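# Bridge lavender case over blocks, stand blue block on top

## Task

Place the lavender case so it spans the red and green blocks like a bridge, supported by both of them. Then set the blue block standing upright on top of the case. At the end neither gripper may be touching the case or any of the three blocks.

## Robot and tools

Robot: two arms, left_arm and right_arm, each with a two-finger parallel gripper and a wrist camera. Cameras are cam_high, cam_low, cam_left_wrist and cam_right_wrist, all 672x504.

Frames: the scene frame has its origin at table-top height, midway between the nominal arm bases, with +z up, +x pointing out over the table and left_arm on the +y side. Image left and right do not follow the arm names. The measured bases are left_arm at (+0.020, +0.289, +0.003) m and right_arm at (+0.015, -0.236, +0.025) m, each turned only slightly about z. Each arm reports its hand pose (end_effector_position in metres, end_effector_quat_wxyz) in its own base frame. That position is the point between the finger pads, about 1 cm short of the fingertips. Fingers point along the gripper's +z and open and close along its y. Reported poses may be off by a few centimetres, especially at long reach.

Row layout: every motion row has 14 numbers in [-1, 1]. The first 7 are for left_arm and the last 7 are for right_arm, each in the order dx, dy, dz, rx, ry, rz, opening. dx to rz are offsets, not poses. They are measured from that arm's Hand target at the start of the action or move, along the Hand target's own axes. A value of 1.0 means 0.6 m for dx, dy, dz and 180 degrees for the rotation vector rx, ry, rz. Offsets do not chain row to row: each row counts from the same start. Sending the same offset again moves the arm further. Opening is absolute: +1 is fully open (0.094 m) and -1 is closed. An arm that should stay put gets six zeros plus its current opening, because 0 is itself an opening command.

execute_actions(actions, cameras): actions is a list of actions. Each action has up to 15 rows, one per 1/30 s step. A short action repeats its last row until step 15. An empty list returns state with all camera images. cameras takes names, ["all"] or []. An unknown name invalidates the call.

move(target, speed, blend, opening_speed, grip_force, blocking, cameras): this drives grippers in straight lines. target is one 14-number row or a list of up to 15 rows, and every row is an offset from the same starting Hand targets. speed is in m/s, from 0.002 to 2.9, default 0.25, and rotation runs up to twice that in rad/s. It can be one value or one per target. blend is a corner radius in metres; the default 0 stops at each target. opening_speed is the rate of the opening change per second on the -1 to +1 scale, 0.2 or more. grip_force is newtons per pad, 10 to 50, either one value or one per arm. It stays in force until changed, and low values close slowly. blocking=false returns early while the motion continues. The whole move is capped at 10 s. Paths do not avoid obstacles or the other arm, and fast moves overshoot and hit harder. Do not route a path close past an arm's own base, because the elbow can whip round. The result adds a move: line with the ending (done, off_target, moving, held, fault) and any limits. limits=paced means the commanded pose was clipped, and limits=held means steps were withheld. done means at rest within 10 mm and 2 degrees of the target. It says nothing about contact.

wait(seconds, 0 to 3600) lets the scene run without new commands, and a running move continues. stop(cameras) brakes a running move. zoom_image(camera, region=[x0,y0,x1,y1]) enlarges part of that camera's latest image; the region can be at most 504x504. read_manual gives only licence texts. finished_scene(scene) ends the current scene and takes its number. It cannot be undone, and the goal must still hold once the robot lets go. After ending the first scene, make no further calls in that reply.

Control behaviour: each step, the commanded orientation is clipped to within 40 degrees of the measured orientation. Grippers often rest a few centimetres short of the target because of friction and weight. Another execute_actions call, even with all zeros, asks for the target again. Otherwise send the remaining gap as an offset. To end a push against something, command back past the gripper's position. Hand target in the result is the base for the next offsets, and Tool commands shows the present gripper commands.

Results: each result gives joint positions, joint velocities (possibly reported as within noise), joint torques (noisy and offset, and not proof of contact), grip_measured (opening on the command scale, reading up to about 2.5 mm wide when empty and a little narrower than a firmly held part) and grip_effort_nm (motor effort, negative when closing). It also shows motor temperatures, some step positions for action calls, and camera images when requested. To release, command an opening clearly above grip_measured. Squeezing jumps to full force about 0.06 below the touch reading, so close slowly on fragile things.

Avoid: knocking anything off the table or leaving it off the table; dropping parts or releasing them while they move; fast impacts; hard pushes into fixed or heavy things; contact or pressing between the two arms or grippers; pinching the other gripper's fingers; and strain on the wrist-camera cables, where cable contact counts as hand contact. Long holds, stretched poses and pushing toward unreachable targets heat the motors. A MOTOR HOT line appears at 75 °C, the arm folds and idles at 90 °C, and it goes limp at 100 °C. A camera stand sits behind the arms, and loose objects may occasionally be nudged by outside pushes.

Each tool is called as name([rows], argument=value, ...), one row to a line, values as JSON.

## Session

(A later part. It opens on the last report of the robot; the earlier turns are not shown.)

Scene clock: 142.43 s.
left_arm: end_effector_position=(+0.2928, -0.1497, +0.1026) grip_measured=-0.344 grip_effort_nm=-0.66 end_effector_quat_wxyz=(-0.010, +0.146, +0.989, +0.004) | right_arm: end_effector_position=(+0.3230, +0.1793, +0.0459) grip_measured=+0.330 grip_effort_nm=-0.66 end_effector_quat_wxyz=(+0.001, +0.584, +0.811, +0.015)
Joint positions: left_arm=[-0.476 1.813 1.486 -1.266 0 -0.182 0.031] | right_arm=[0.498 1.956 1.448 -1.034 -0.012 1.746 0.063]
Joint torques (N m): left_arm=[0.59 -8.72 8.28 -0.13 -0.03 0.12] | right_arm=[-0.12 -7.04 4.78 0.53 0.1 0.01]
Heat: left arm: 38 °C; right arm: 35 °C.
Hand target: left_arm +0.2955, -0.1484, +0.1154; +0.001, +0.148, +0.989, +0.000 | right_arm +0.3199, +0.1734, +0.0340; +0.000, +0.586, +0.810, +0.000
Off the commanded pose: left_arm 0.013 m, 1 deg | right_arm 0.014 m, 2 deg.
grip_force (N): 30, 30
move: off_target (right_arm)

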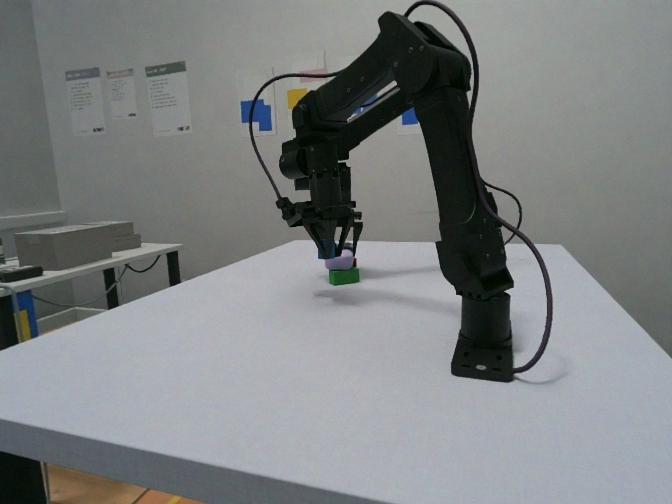

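move([
  [0,0,0,0,0,0,-0.6, 0,0,0,0,0,0,0.75],
  [0,0,0,0,0,0,-0.6, 0,0,-0.25,0,0,0,0.75],
  [0,0,0,0,0,0,-0.6, -0.3694,-0.2091,-0.25,0,0,0,0.75],
], speed=[0.1, 0.15, 0.35], opening_speed=0.8, cameras=["all"])

zoom_image(camera="cam_high", region=[340, 270, 460, 370])

zoom_image(camera="cam_low", region=[290, 200, 390, 310])

Scene clock: 151.37 s.
left_arm: end_effector_position=(+0.2928, -0.1497, +0.1026) grip_measured=-0.344 grip_effort_nm=-0.65 end_effector_quat_wxyz=(-0.010, +0.146, +0.989, +0.004) | right_arm: end_effector_position=(+0.2720, -0.0766, +0.1801) grip_measured=+0.748 grip_effort_nm=0.10 end_effector_quat_wxyz=(-0.005, +0.585, +0.811, -0.006)
Joint positions: left_arm=[-0.476 1.813 1.486 -1.266 0 -0.182 0.031] | right_arm=[-0.273 1.641 1.595 -1.537 0.008 0.978 0.082]
Joint torques (N m): left_arm=[0.59 -8.72 8.28 -0.12 -0.03 0.12] | right_arm=[-0.32 -7.01 6.68 0.32 -0.09 -0.02]
Heat: left arm: 38 °C; right arm: 35 °C.
Hand target: left_arm +0.2955, -0.1484, +0.1154; +0.001, +0.148, +0.989, +0.000 | right_arm +0.2701, -0.0763, +0.1840; +0.000, +0.586, +0.810, +0.000
Off the commanded pose: left_arm 0.013 m, 1 deg | right_arm 0.004 m, 1 deg.
grip_force (N): 30, 30
move: done

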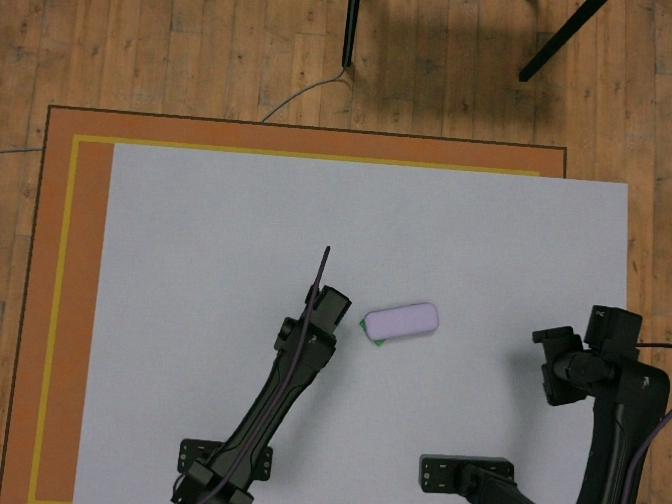

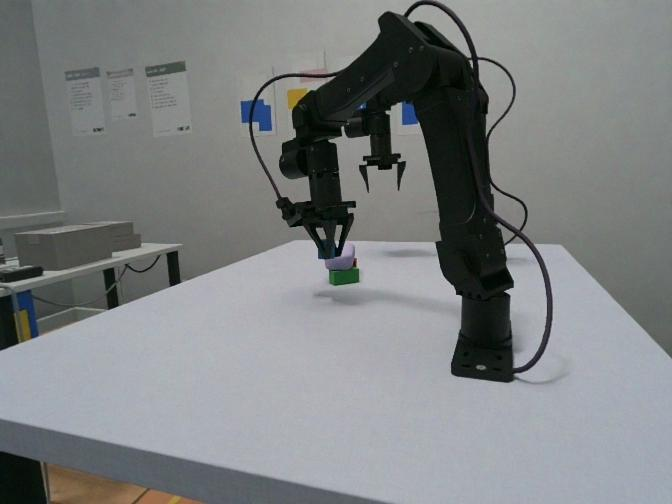

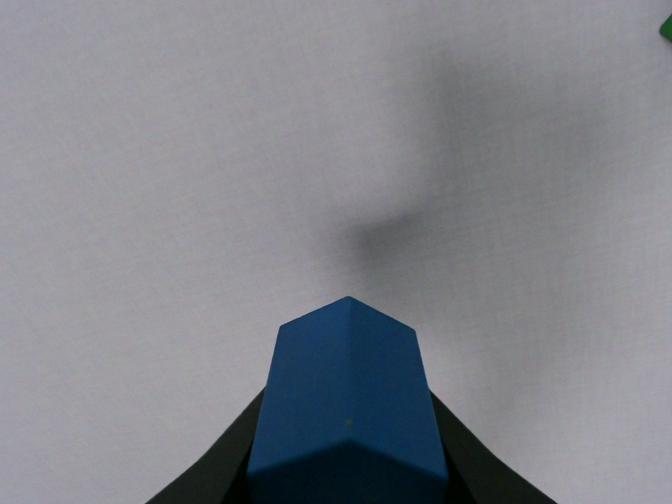

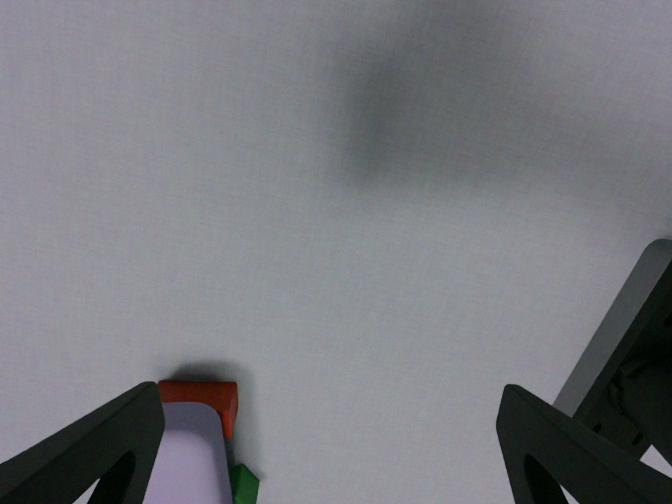

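Scaled by 4.200 from the camera's image (finer frame: 960x720).

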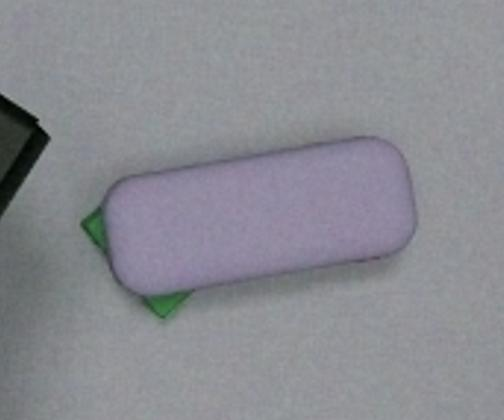

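Scaled by 4.582 from the camera's image (finer frame: 960x720).

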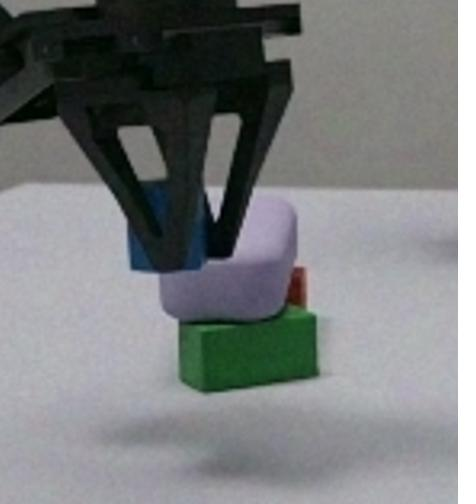

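move([
  [0,0,-0.091,0,0,0,-0.6, 0,0,0,0,0,0,0.75],
  [-0.1777,-0.2987,-0.091,0,0,0,-0.6, 0,0,0,0,0,0,0.75],
], speed=0.2, blend=0.02, cameras=["cam_high", "cam_low", "cam_left_wrist"])

zoom_image(camera="cam_high", region=[340, 260, 460, 360])

zoom_image(camera="cam_low", region=[280, 170, 410, 300])

Scene clock: 160.50 s.
left_arm: end_effector_position=(+0.3467, -0.3520, +0.1780) grip_measured=-0.344 grip_effort_nm=-0.66 end_effector_quat_wxyz=(+0.102, +0.151, +0.980, -0.076) | right_arm: end_effector_position=(+0.2720, -0.0766, +0.1801) grip_measured=+0.748 grip_effort_nm=0.10 end_effector_quat_wxyz=(-0.005, +0.585, +0.811, -0.006)
Joint positions: left_arm=[-0.795 2.358 2.593 -1.552 0 -0.488 0.031] | right_arm=[-0.273 1.641 1.595 -1.537 0.008 0.977 0.082]
Joint torques (N m): left_arm=[-0.14 -8.91 8.01 0.35 -0.05 -0.1] | right_arm=[-0.39 -7.04 6.68 0.3 -0.08 -0.02]
Heat: left arm: 38 °C; right arm: 35 °C.
Hand target: left_arm +0.3452, -0.3508, +0.1702; +0.001, +0.148, +0.989, +0.000 | right_arm +0.2701, -0.0763, +0.1840; +0.000, +0.586, +0.810, +0.000
Off the commanded pose: left_arm 0.008 m, 15 deg | right_arm 0.004 m, 1 deg.
joint sent to its limit (left arm) — joint 4 (wrist pitch), lower limit. The joint targets are off in orientation, not in position.
grip_force (N): 30, 30
move: off_target (left_arm)

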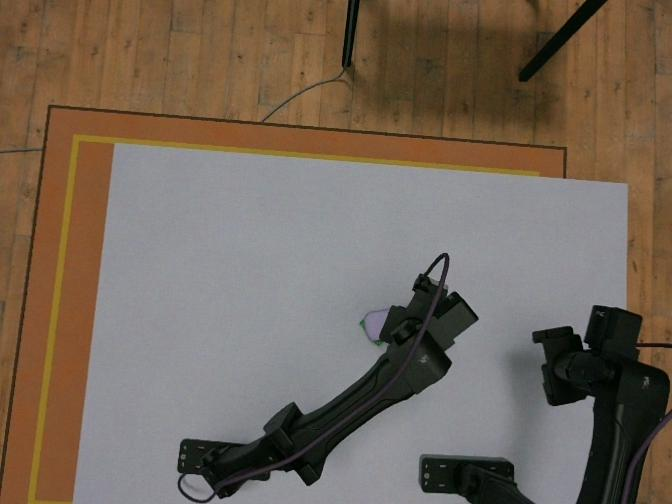

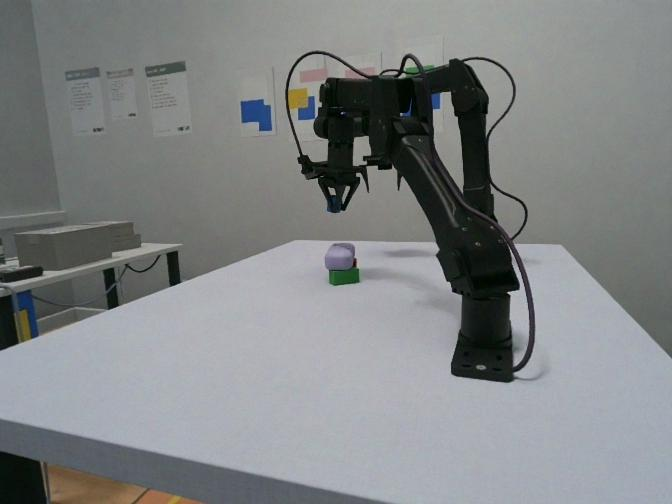

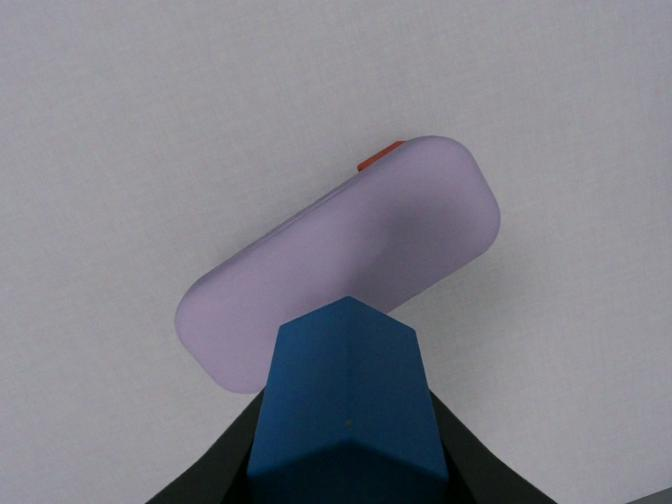

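Scaled by 4.200 from the camera's image (finer frame: 960x720).

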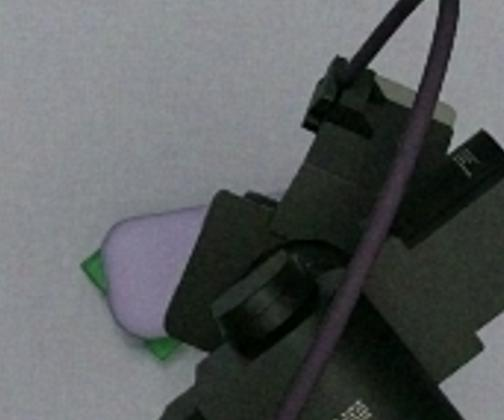

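Scaled by 3.877 from the camera's image (finer frame: 960x720).

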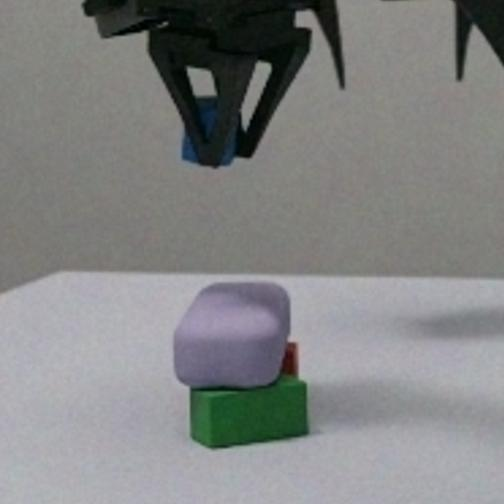

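move(target=[0,0,0.08,0,0,0,-0.6, 0,0,0,0,0,0,0.75], speed=0.15, cameras=["cam_high", "cam_low", "cam_left_wrist"])

zoom_image(camera="cam_low", region=[280, 170, 410, 300])

Scene clock: 164.27 s.
left_arm: end_effector_position=(+0.3491, -0.3544, +0.1343) grip_measured=-0.344 grip_effort_nm=-0.65 end_effector_quat_wxyz=(+0.065, +0.152, +0.985, -0.049) | right_arm: end_effector_position=(+0.2720, -0.0766, +0.1801) grip_measured=+0.748 grip_effort_nm=0.10 end_effector_quat_wxyz=(-0.005, +0.585, +0.811, -0.006)
Joint positions: left_arm=[-0.795 2.45 2.593 -1.552 0 -0.489 0.031] | right_arm=[-0.273 1.641 1.595 -1.537 0.008 0.977 0.082]
Joint torques (N m): left_arm=[-0.12 -9.55 6.63 0.17 -0.04 -0.11] | right_arm=[-0.32 -7.04 6.61 0.3 -0.08 -0.04]
Heat: left arm: 39 °C; right arm: 35 °C.
Hand target: left_arm +0.3452, -0.3509, +0.1222; +0.001, +0.148, +0.989, +0.000 | right_arm +0.2701, -0.0763, +0.1840; +0.000, +0.586, +0.810, +0.000
Off the commanded pose: left_arm 0.013 m, 9 deg | right_arm 0.004 m, 1 deg.
joint sent to its limit (left arm) — joint 4 (wrist pitch), lower limit. The joint targets are off in orientation, not in position.
grip_force (N): 30, 30
move: off_target (left_arm)

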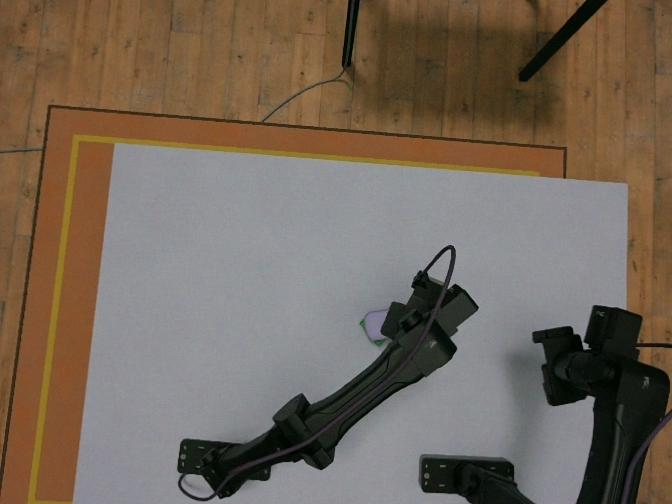

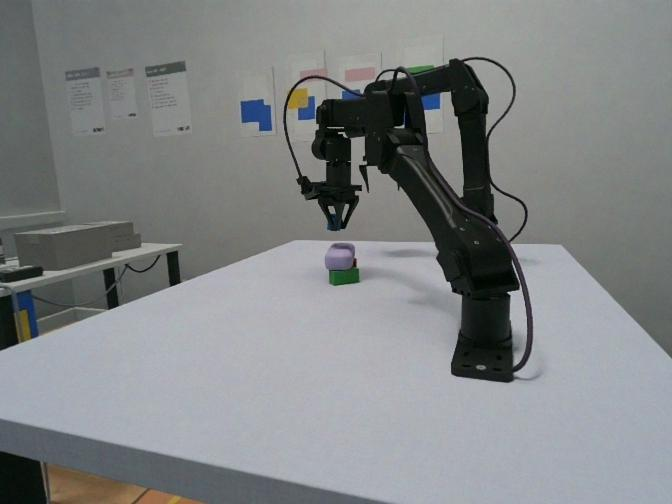

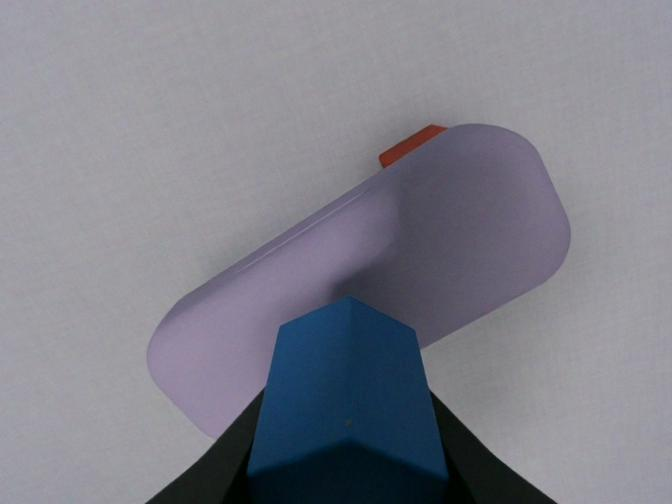

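Scaled by 3.877 from the camera's image (finer frame: 960x720).

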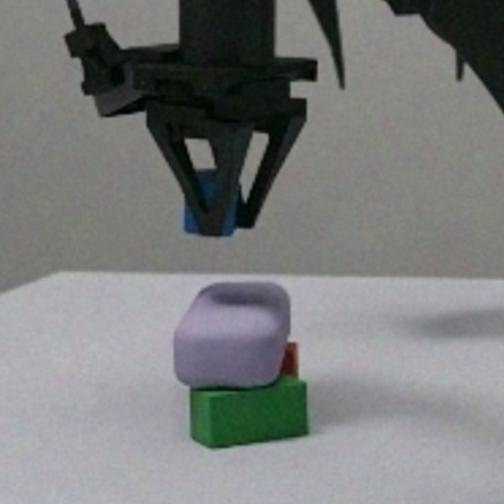

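zoom_image(camera="cam_low", region=[310, 215, 370, 290])

zoom_image(camera="cam_left_wrist", region=[130, 100, 600, 450])

Scaled by 6.720 from the camera's image (finer frame: 960x720).

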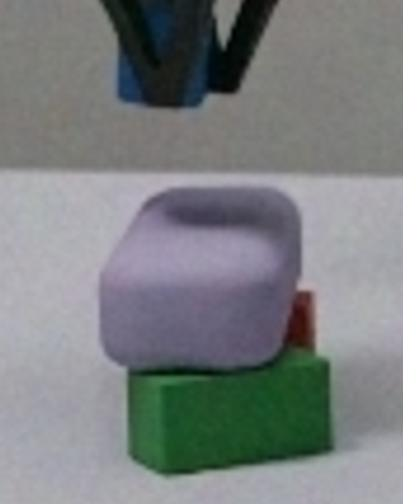

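Scaled by 1.072 from the camera's image (finer frame: 960x720).

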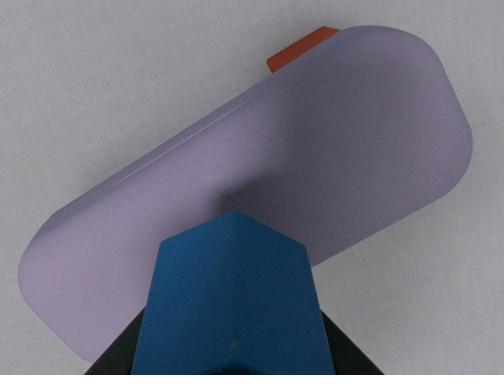

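move(target=[0.0015,-0.0212,0.05,0,0,0,-0.6, 0,0,0,0,0,0,0.75], speed=0.08, cameras=["cam_high", "cam_low", "cam_left_wrist"])

zoom_image(camera="cam_low", region=[310, 215, 370, 290])

zoom_image(camera="cam_high", region=[340, 260, 460, 360])

Scene clock: 221.83 s.
left_arm: end_effector_position=(+0.3451, -0.3629, +0.1007) grip_measured=-0.344 grip_effort_nm=-0.65 end_effector_quat_wxyz=(+0.040, +0.150, +0.987, -0.031) | right_arm: end_effector_position=(+0.2720, -0.0766, +0.1801) grip_measured=+0.748 grip_effort_nm=0.11 end_effector_quat_wxyz=(-0.005, +0.585, +0.811, -0.006)
Joint positions: left_arm=[-0.813 2.532 2.616 -1.553 0 -0.512 0.031] | right_arm=[-0.273 1.641 1.595 -1.537 0.008 0.977 0.082]
Joint torques (N m): left_arm=[-0.62 -9.81 8.16 0.05 -0.04 -0.11] | right_arm=[-0.31 -6.99 6.64 0.32 -0.09 -0.04]
Motor temperatures (°C): left_arm=[24 38 39 31 27 26 25] | right_arm=[24 33 35 31 24 25 23]
Heat: left arm: 39 °C; right arm: 35 °C.
Hand target: left_arm +0.3407, -0.3628, +0.0923; +0.001, +0.148, +0.989, +0.000 | right_arm +0.2701, -0.0763, +0.1840; +0.000, +0.586, +0.810, +0.000
Off the commanded pose: left_arm 0.010 m, 6 deg | right_arm 0.004 m, 1 deg.
joint sent to its limit (left arm) — joint 4 (wrist pitch), lower limit. The joint targets are off in orientation, not in position.
grip_force (N): 30, 30
move: off_target (left_arm)

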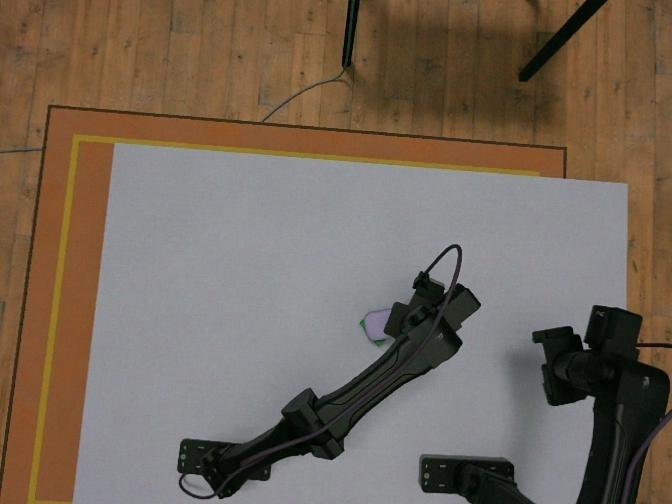

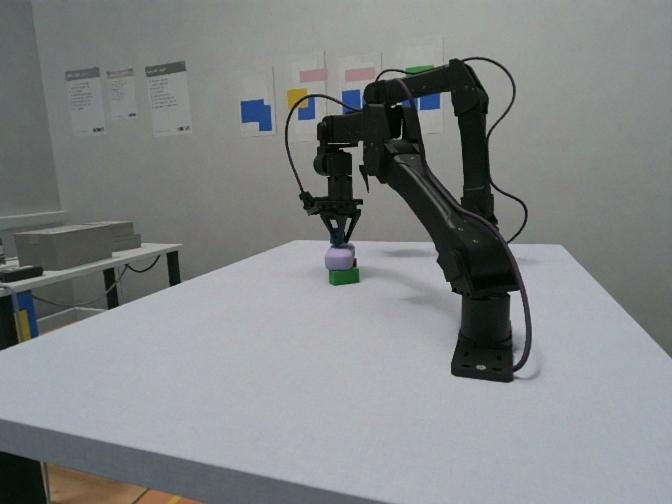

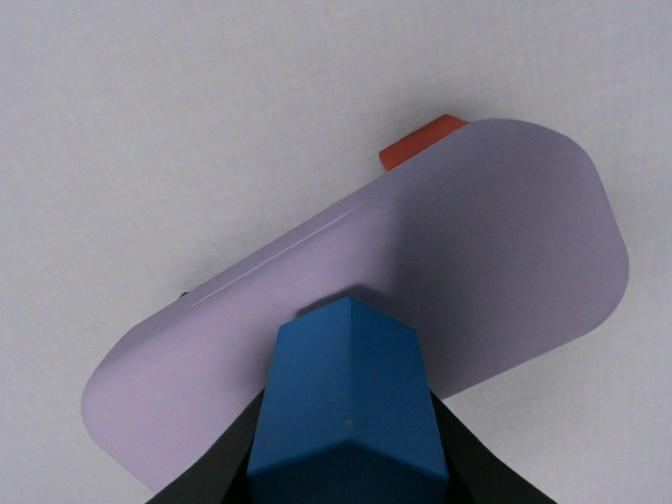

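Scaled by 6.720 from the camera's image (finer frame: 960x720).

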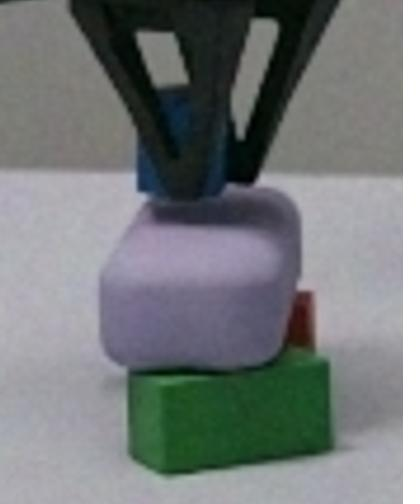

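Scaled by 4.200 from the camera's image (finer frame: 960x720).

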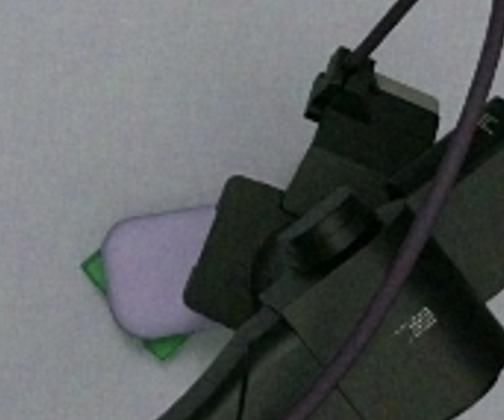

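move(target=[0.015,-0.0013,0.0167,0,0,0,-0.6, 0,0,0,0,0,0,0.75], speed=0.05, cameras=["cam_low", "cam_left_wrist"])

zoom_image(camera="cam_low", region=[310, 215, 370, 290])

Scene clock: 238.37 s.
left_arm: end_effector_position=(+0.3413, -0.3664, +0.1007) grip_measured=-0.344 grip_effort_nm=-0.65 end_effector_quat_wxyz=(+0.040, +0.150, +0.987, -0.032) | right_arm: end_effector_position=(+0.2720, -0.0766, +0.1801) grip_measured=+0.748 grip_effort_nm=0.10 end_effector_quat_wxyz=(-0.005, +0.585, +0.811, -0.006)
Joint positions: left_arm=[-0.823 2.532 2.616 -1.553 0 -0.522 0.031] | right_arm=[-0.273 1.641 1.595 -1.537 0.008 0.977 0.082]
Joint torques (N m): left_arm=[-0.65 -9.95 4.6 0.05 -0.05 -0.12] | right_arm=[-0.28 -6.97 6.64 0.31 -0.08 -0.03]
Heat: left arm: 40 °C; right arm: 34 °C.
Hand target: left_arm +0.3319, -0.3610, +0.0823; +0.001, +0.148, +0.989, +0.000 | right_arm +0.2701, -0.0763, +0.1840; +0.000, +0.586, +0.810, +0.000
Off the commanded pose: left_arm 0.021 m, 6 deg | right_arm 0.004 m, 1 deg.
joint sent to its limit (left arm) — joint 4 (wrist pitch), lower limit. The joint targets still meet the commanded pose.
grip_force (N): 30, 30
move: off_target (left_arm)

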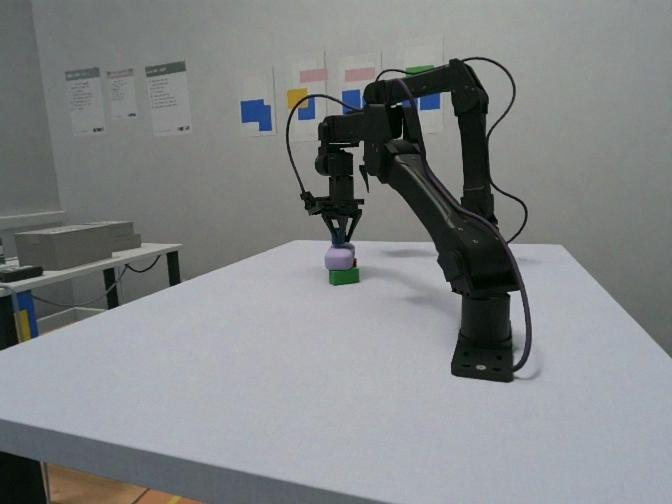

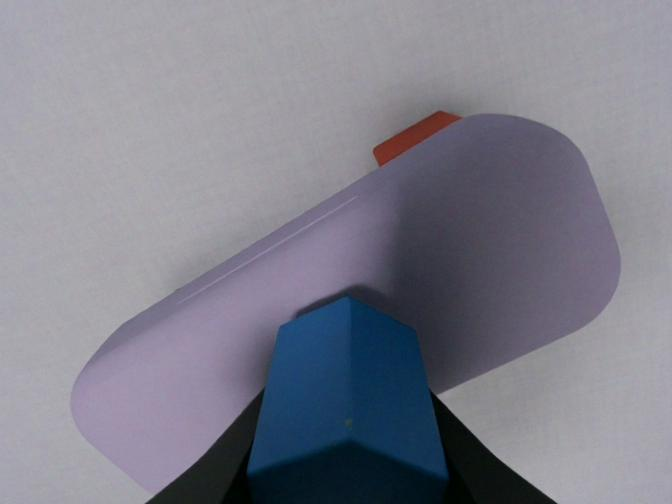

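Scaled by 6.720 from the camera's image (finer frame: 960x720).

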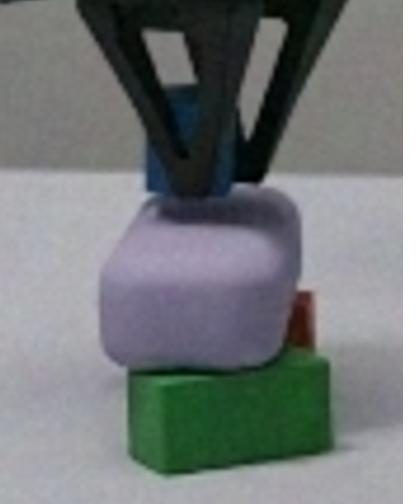

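move(target=[0,0,0.01,0,0,0,-0.6, 0,0,0,0,0,0,0.75], speed=0.05, cameras=["cam_low"])

zoom_image(camera="cam_low", region=[310, 215, 370, 290])

Scene clock: 242.10 s.
left_arm: end_effector_position=(+0.3411, -0.3662, +0.0948) grip_measured=-0.344 grip_effort_nm=-0.66 end_effector_quat_wxyz=(+0.035, +0.150, +0.988, -0.028) | right_arm: end_effector_position=(+0.2720, -0.0766, +0.1801) grip_measured=+0.748 grip_effort_nm=0.10 end_effector_quat_wxyz=(-0.005, +0.585, +0.811, -0.006)
Joint positions: left_arm=[-0.823 2.544 2.616 -1.553 0 -0.522 0.031] | right_arm=[-0.273 1.641 1.595 -1.537 0.008 0.977 0.082]
Joint torques (N m): left_arm=[-0.61 -9.88 4.86 0.02 -0.04 -0.12] | right_arm=[-0.32 -7.04 6.71 0.3 -0.08 -0.03]
Heat: left arm: 40 °C; right arm: 34 °C.
Hand target: left_arm +0.3320, -0.3610, +0.0763; +0.001, +0.148, +0.989, +0.000 | right_arm +0.2701, -0.0763, +0.1840; +0.000, +0.586, +0.810, +0.000
Off the commanded pose: left_arm 0.021 m, 5 deg | right_arm 0.004 m, 1 deg.
joint sent to its limit (left arm) — joint 4 (wrist pitch), lower limit. The joint targets still meet the commanded pose.
grip_force (N): 30, 30
move: off_target (left_arm)

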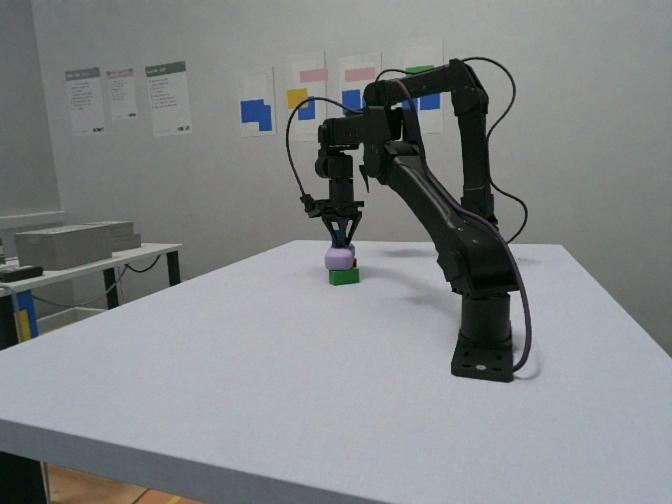

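Scaled by 6.720 from the camera's image (finer frame: 960x720).

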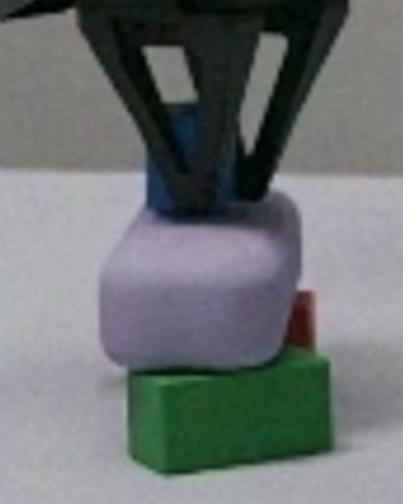

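move(target=[0.008,0,0.01,0,0,0,-0.6, 0,0,0,0,0,0,0.75], speed=0.05, cameras=["cam_low"])

zoom_image(camera="cam_low", region=[310, 215, 370, 290])

Scene clock: 245.07 s.
left_arm: end_effector_position=(+0.3395, -0.3653, +0.0916) grip_measured=-0.344 grip_effort_nm=-0.65 end_effector_quat_wxyz=(+0.031, +0.148, +0.988, -0.025) | right_arm: end_effector_position=(+0.2720, -0.0766, +0.1801) grip_measured=+0.748 grip_effort_nm=0.10 end_effector_quat_wxyz=(-0.005, +0.585, +0.811, -0.006)
Joint positions: left_arm=[-0.824 2.541 2.596 -1.547 0 -0.527 0.031] | right_arm=[-0.273 1.641 1.595 -1.537 0.008 0.977 0.082]
Joint torques (N m): left_arm=[-0.95 -10.48 2.63 0.14 -0.04 -0.13] | right_arm=[-0.32 -7.05 6.6 0.31 -0.08 -0.04]
Heat: left arm: 39 °C; right arm: 34 °C.
Hand target: left_arm +0.3273, -0.3595, +0.0702; +0.001, +0.148, +0.989, +0.000 | right_arm +0.2701, -0.0763, +0.1840; +0.000, +0.586, +0.810, +0.000
Off the commanded pose: left_arm 0.025 m, 4 deg | right_arm 0.004 m, 1 deg.
grip_force (N): 30, 30
move: off_target (left_arm)

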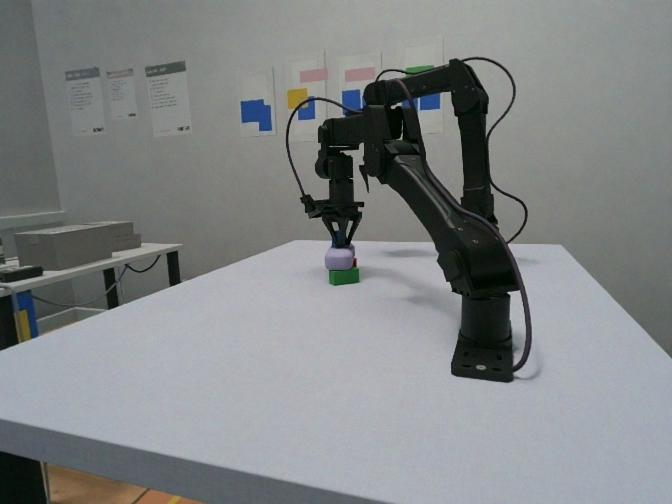

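Scaled by 6.720 from the camera's image (finer frame: 960x720).

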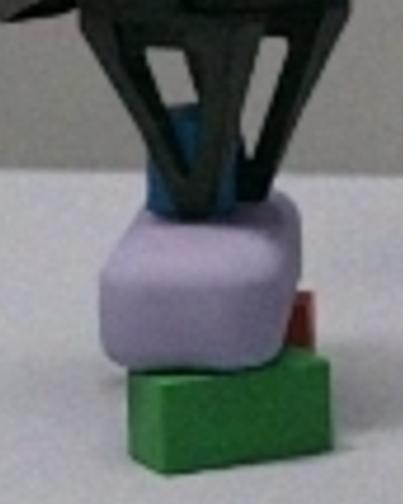

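move(target=[0,0,0.01,0,0,0,-0.6, 0,0,0,0,0,0,0.75], speed=0.05, cameras=["cam_low", "cam_left_wrist"])

zoom_image(camera="cam_low", region=[310, 215, 370, 290])

Scene clock: 247.90 s.
left_arm: end_effector_position=(+0.3396, -0.3654, +0.0915) grip_measured=-0.344 grip_effort_nm=-0.65 end_effector_quat_wxyz=(+0.034, +0.148, +0.988, -0.028) | right_arm: end_effector_position=(+0.2720, -0.0766, +0.1801) grip_measured=+0.748 grip_effort_nm=0.10 end_effector_quat_wxyz=(-0.005, +0.585, +0.811, -0.006)
Joint positions: left_arm=[-0.824 2.515 2.547 -1.514 0 -0.527 0.031] | right_arm=[-0.273 1.641 1.595 -1.537 0.008 0.977 0.082]
Joint torques (N m): left_arm=[-0.95 -9.77 2.37 0.21 -0.04 -0.12] | right_arm=[-0.32 -6.95 6.64 0.31 -0.1 -0.04]
Heat: left arm: 39 °C; right arm: 34 °C.
Hand target: left_arm +0.3274, -0.3596, +0.0642; +0.001, +0.148, +0.989, +0.000 | right_arm +0.2701, -0.0763, +0.1840; +0.000, +0.586, +0.810, +0.000
Off the commanded pose: left_arm 0.030 m, 5 deg | right_arm 0.004 m, 1 deg.
grip_force (N): 30, 30
move: off_target (left_arm)

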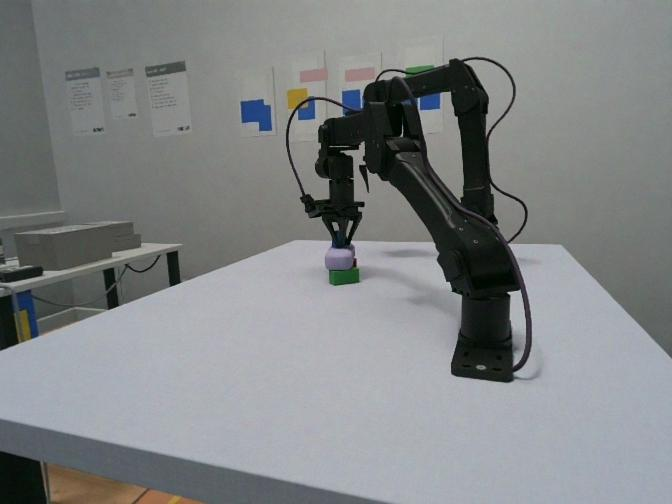

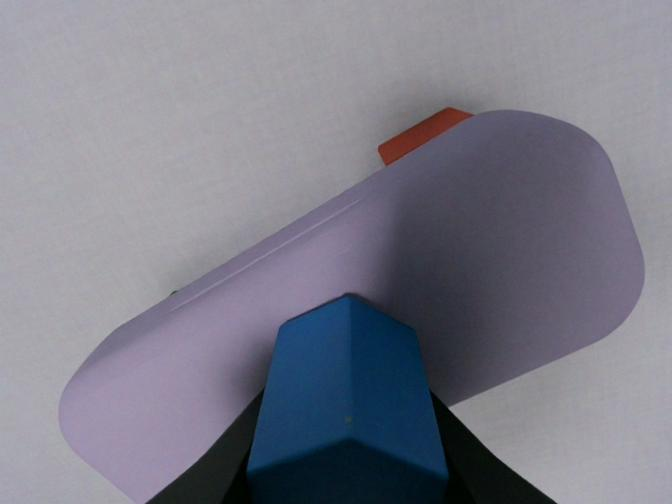

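Scaled by 6.720 from the camera's image (finer frame: 960x720).

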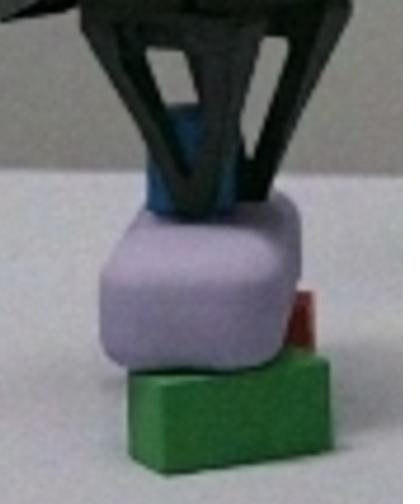

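move([
  [-0.01,0,-0.0255,0,0,0,-0.6, 0,0,0,0,0,0,0.75],
  [-0.01,0,-0.0255,0,0,0,0.4, 0,0,0,0,0,0,0.75],
  [-0.01,0,-0.17,0,0,0,0.4, 0,0,0,0,0,0,0.75],
  [0.16,0.29,-0.17,0,0,0,0.4, 0,0,0,0,0,0,0.75],
], speed=[0.05,0.05,0.1,0.3], opening_speed=0.5, cameras=["all"])

zoom_image(camera="cam_low", region=[310, 215, 370, 290])

zoom_image(camera="cam_high", region=[340, 260, 460, 360])

Scene clock: 258.43 s.
left_arm: end_effector_position=(+0.2877, -0.1689, +0.1612) grip_measured=+0.397 grip_effort_nm=0.13 end_effector_quat_wxyz=(-0.008, +0.146, +0.989, +0.002) | right_arm: end_effector_position=(+0.2720, -0.0766, +0.1801) grip_measured=+0.748 grip_effort_nm=0.10 end_effector_quat_wxyz=(-0.005, +0.585, +0.811, -0.006)
Joint positions: left_arm=[-0.533 1.834 1.746 -1.5 0.002 -0.24 0.066] | right_arm=[-0.273 1.641 1.595 -1.537 0.008 0.977 0.082]
Joint torques (N m): left_arm=[0.51 -9.58 4.6 0.19 -0.05 0.11] | right_arm=[-0.32 -6.99 6.6 0.3 -0.1 -0.03]
Heat: left arm: 38 °C; right arm: 34 °C.
Hand target: left_arm +0.2861, -0.1650, +0.1660; +0.001, +0.148, +0.989, +0.000 | right_arm +0.2701, -0.0763, +0.1840; +0.000, +0.586, +0.810, +0.000
Off the commanded pose: left_arm 0.006 m, 1 deg | right_arm 0.004 m, 1 deg.
grip_force (N): 30, 30
move: done; target 2's new opening was sent with left_arm's hand 0.016 m and 5 deg from that target

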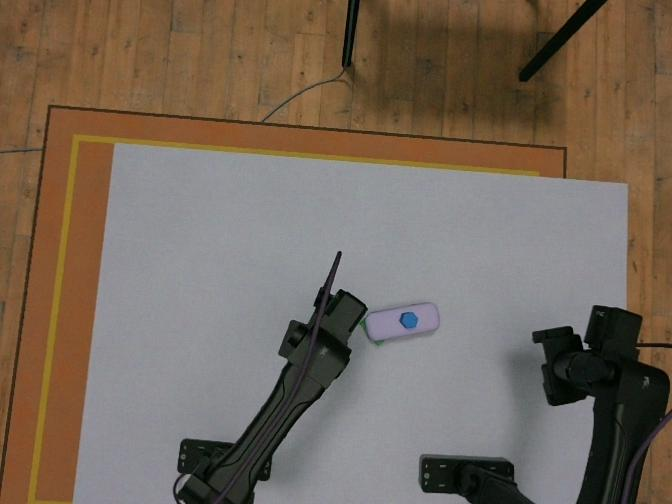

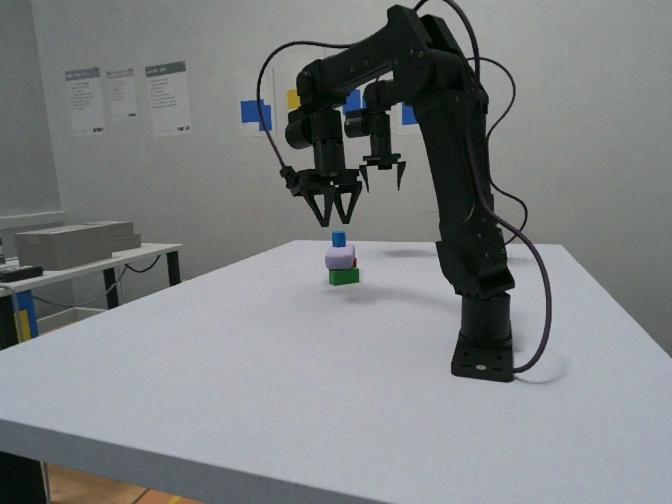

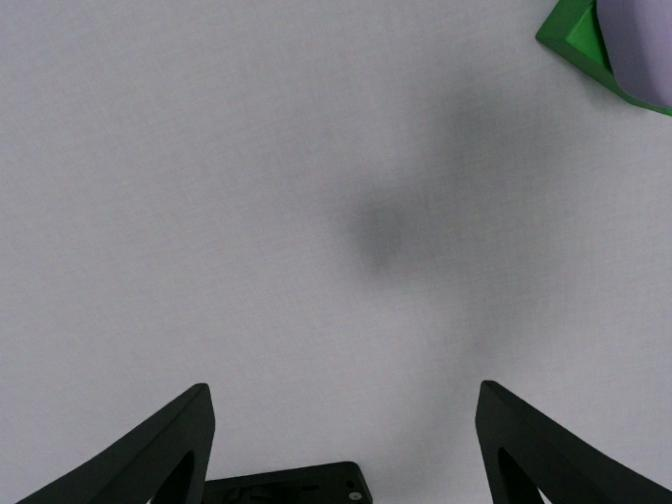

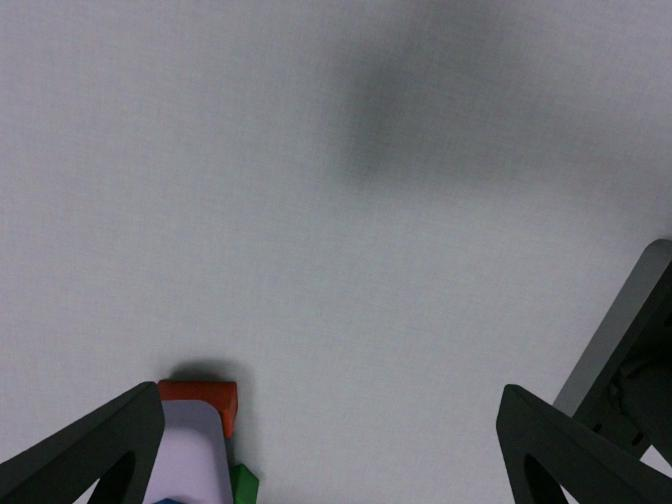

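Scaled by 6.720 from the camera's image (finer frame: 960x720).

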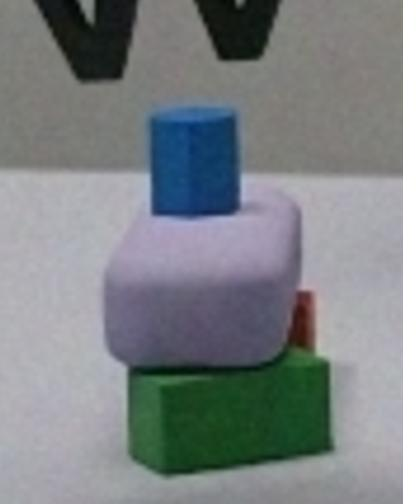

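Scaled by 4.200 from the camera's image (finer frame: 960x720).

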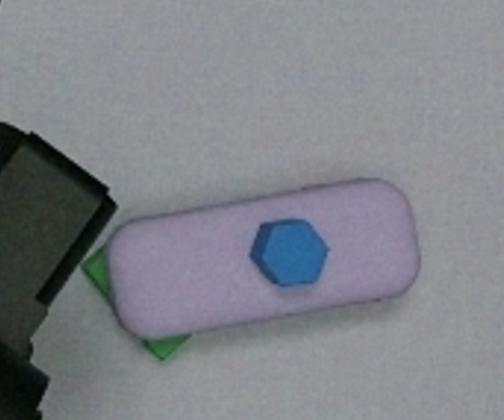

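finished_scene(scene=1)

The scene is finished: the task was done.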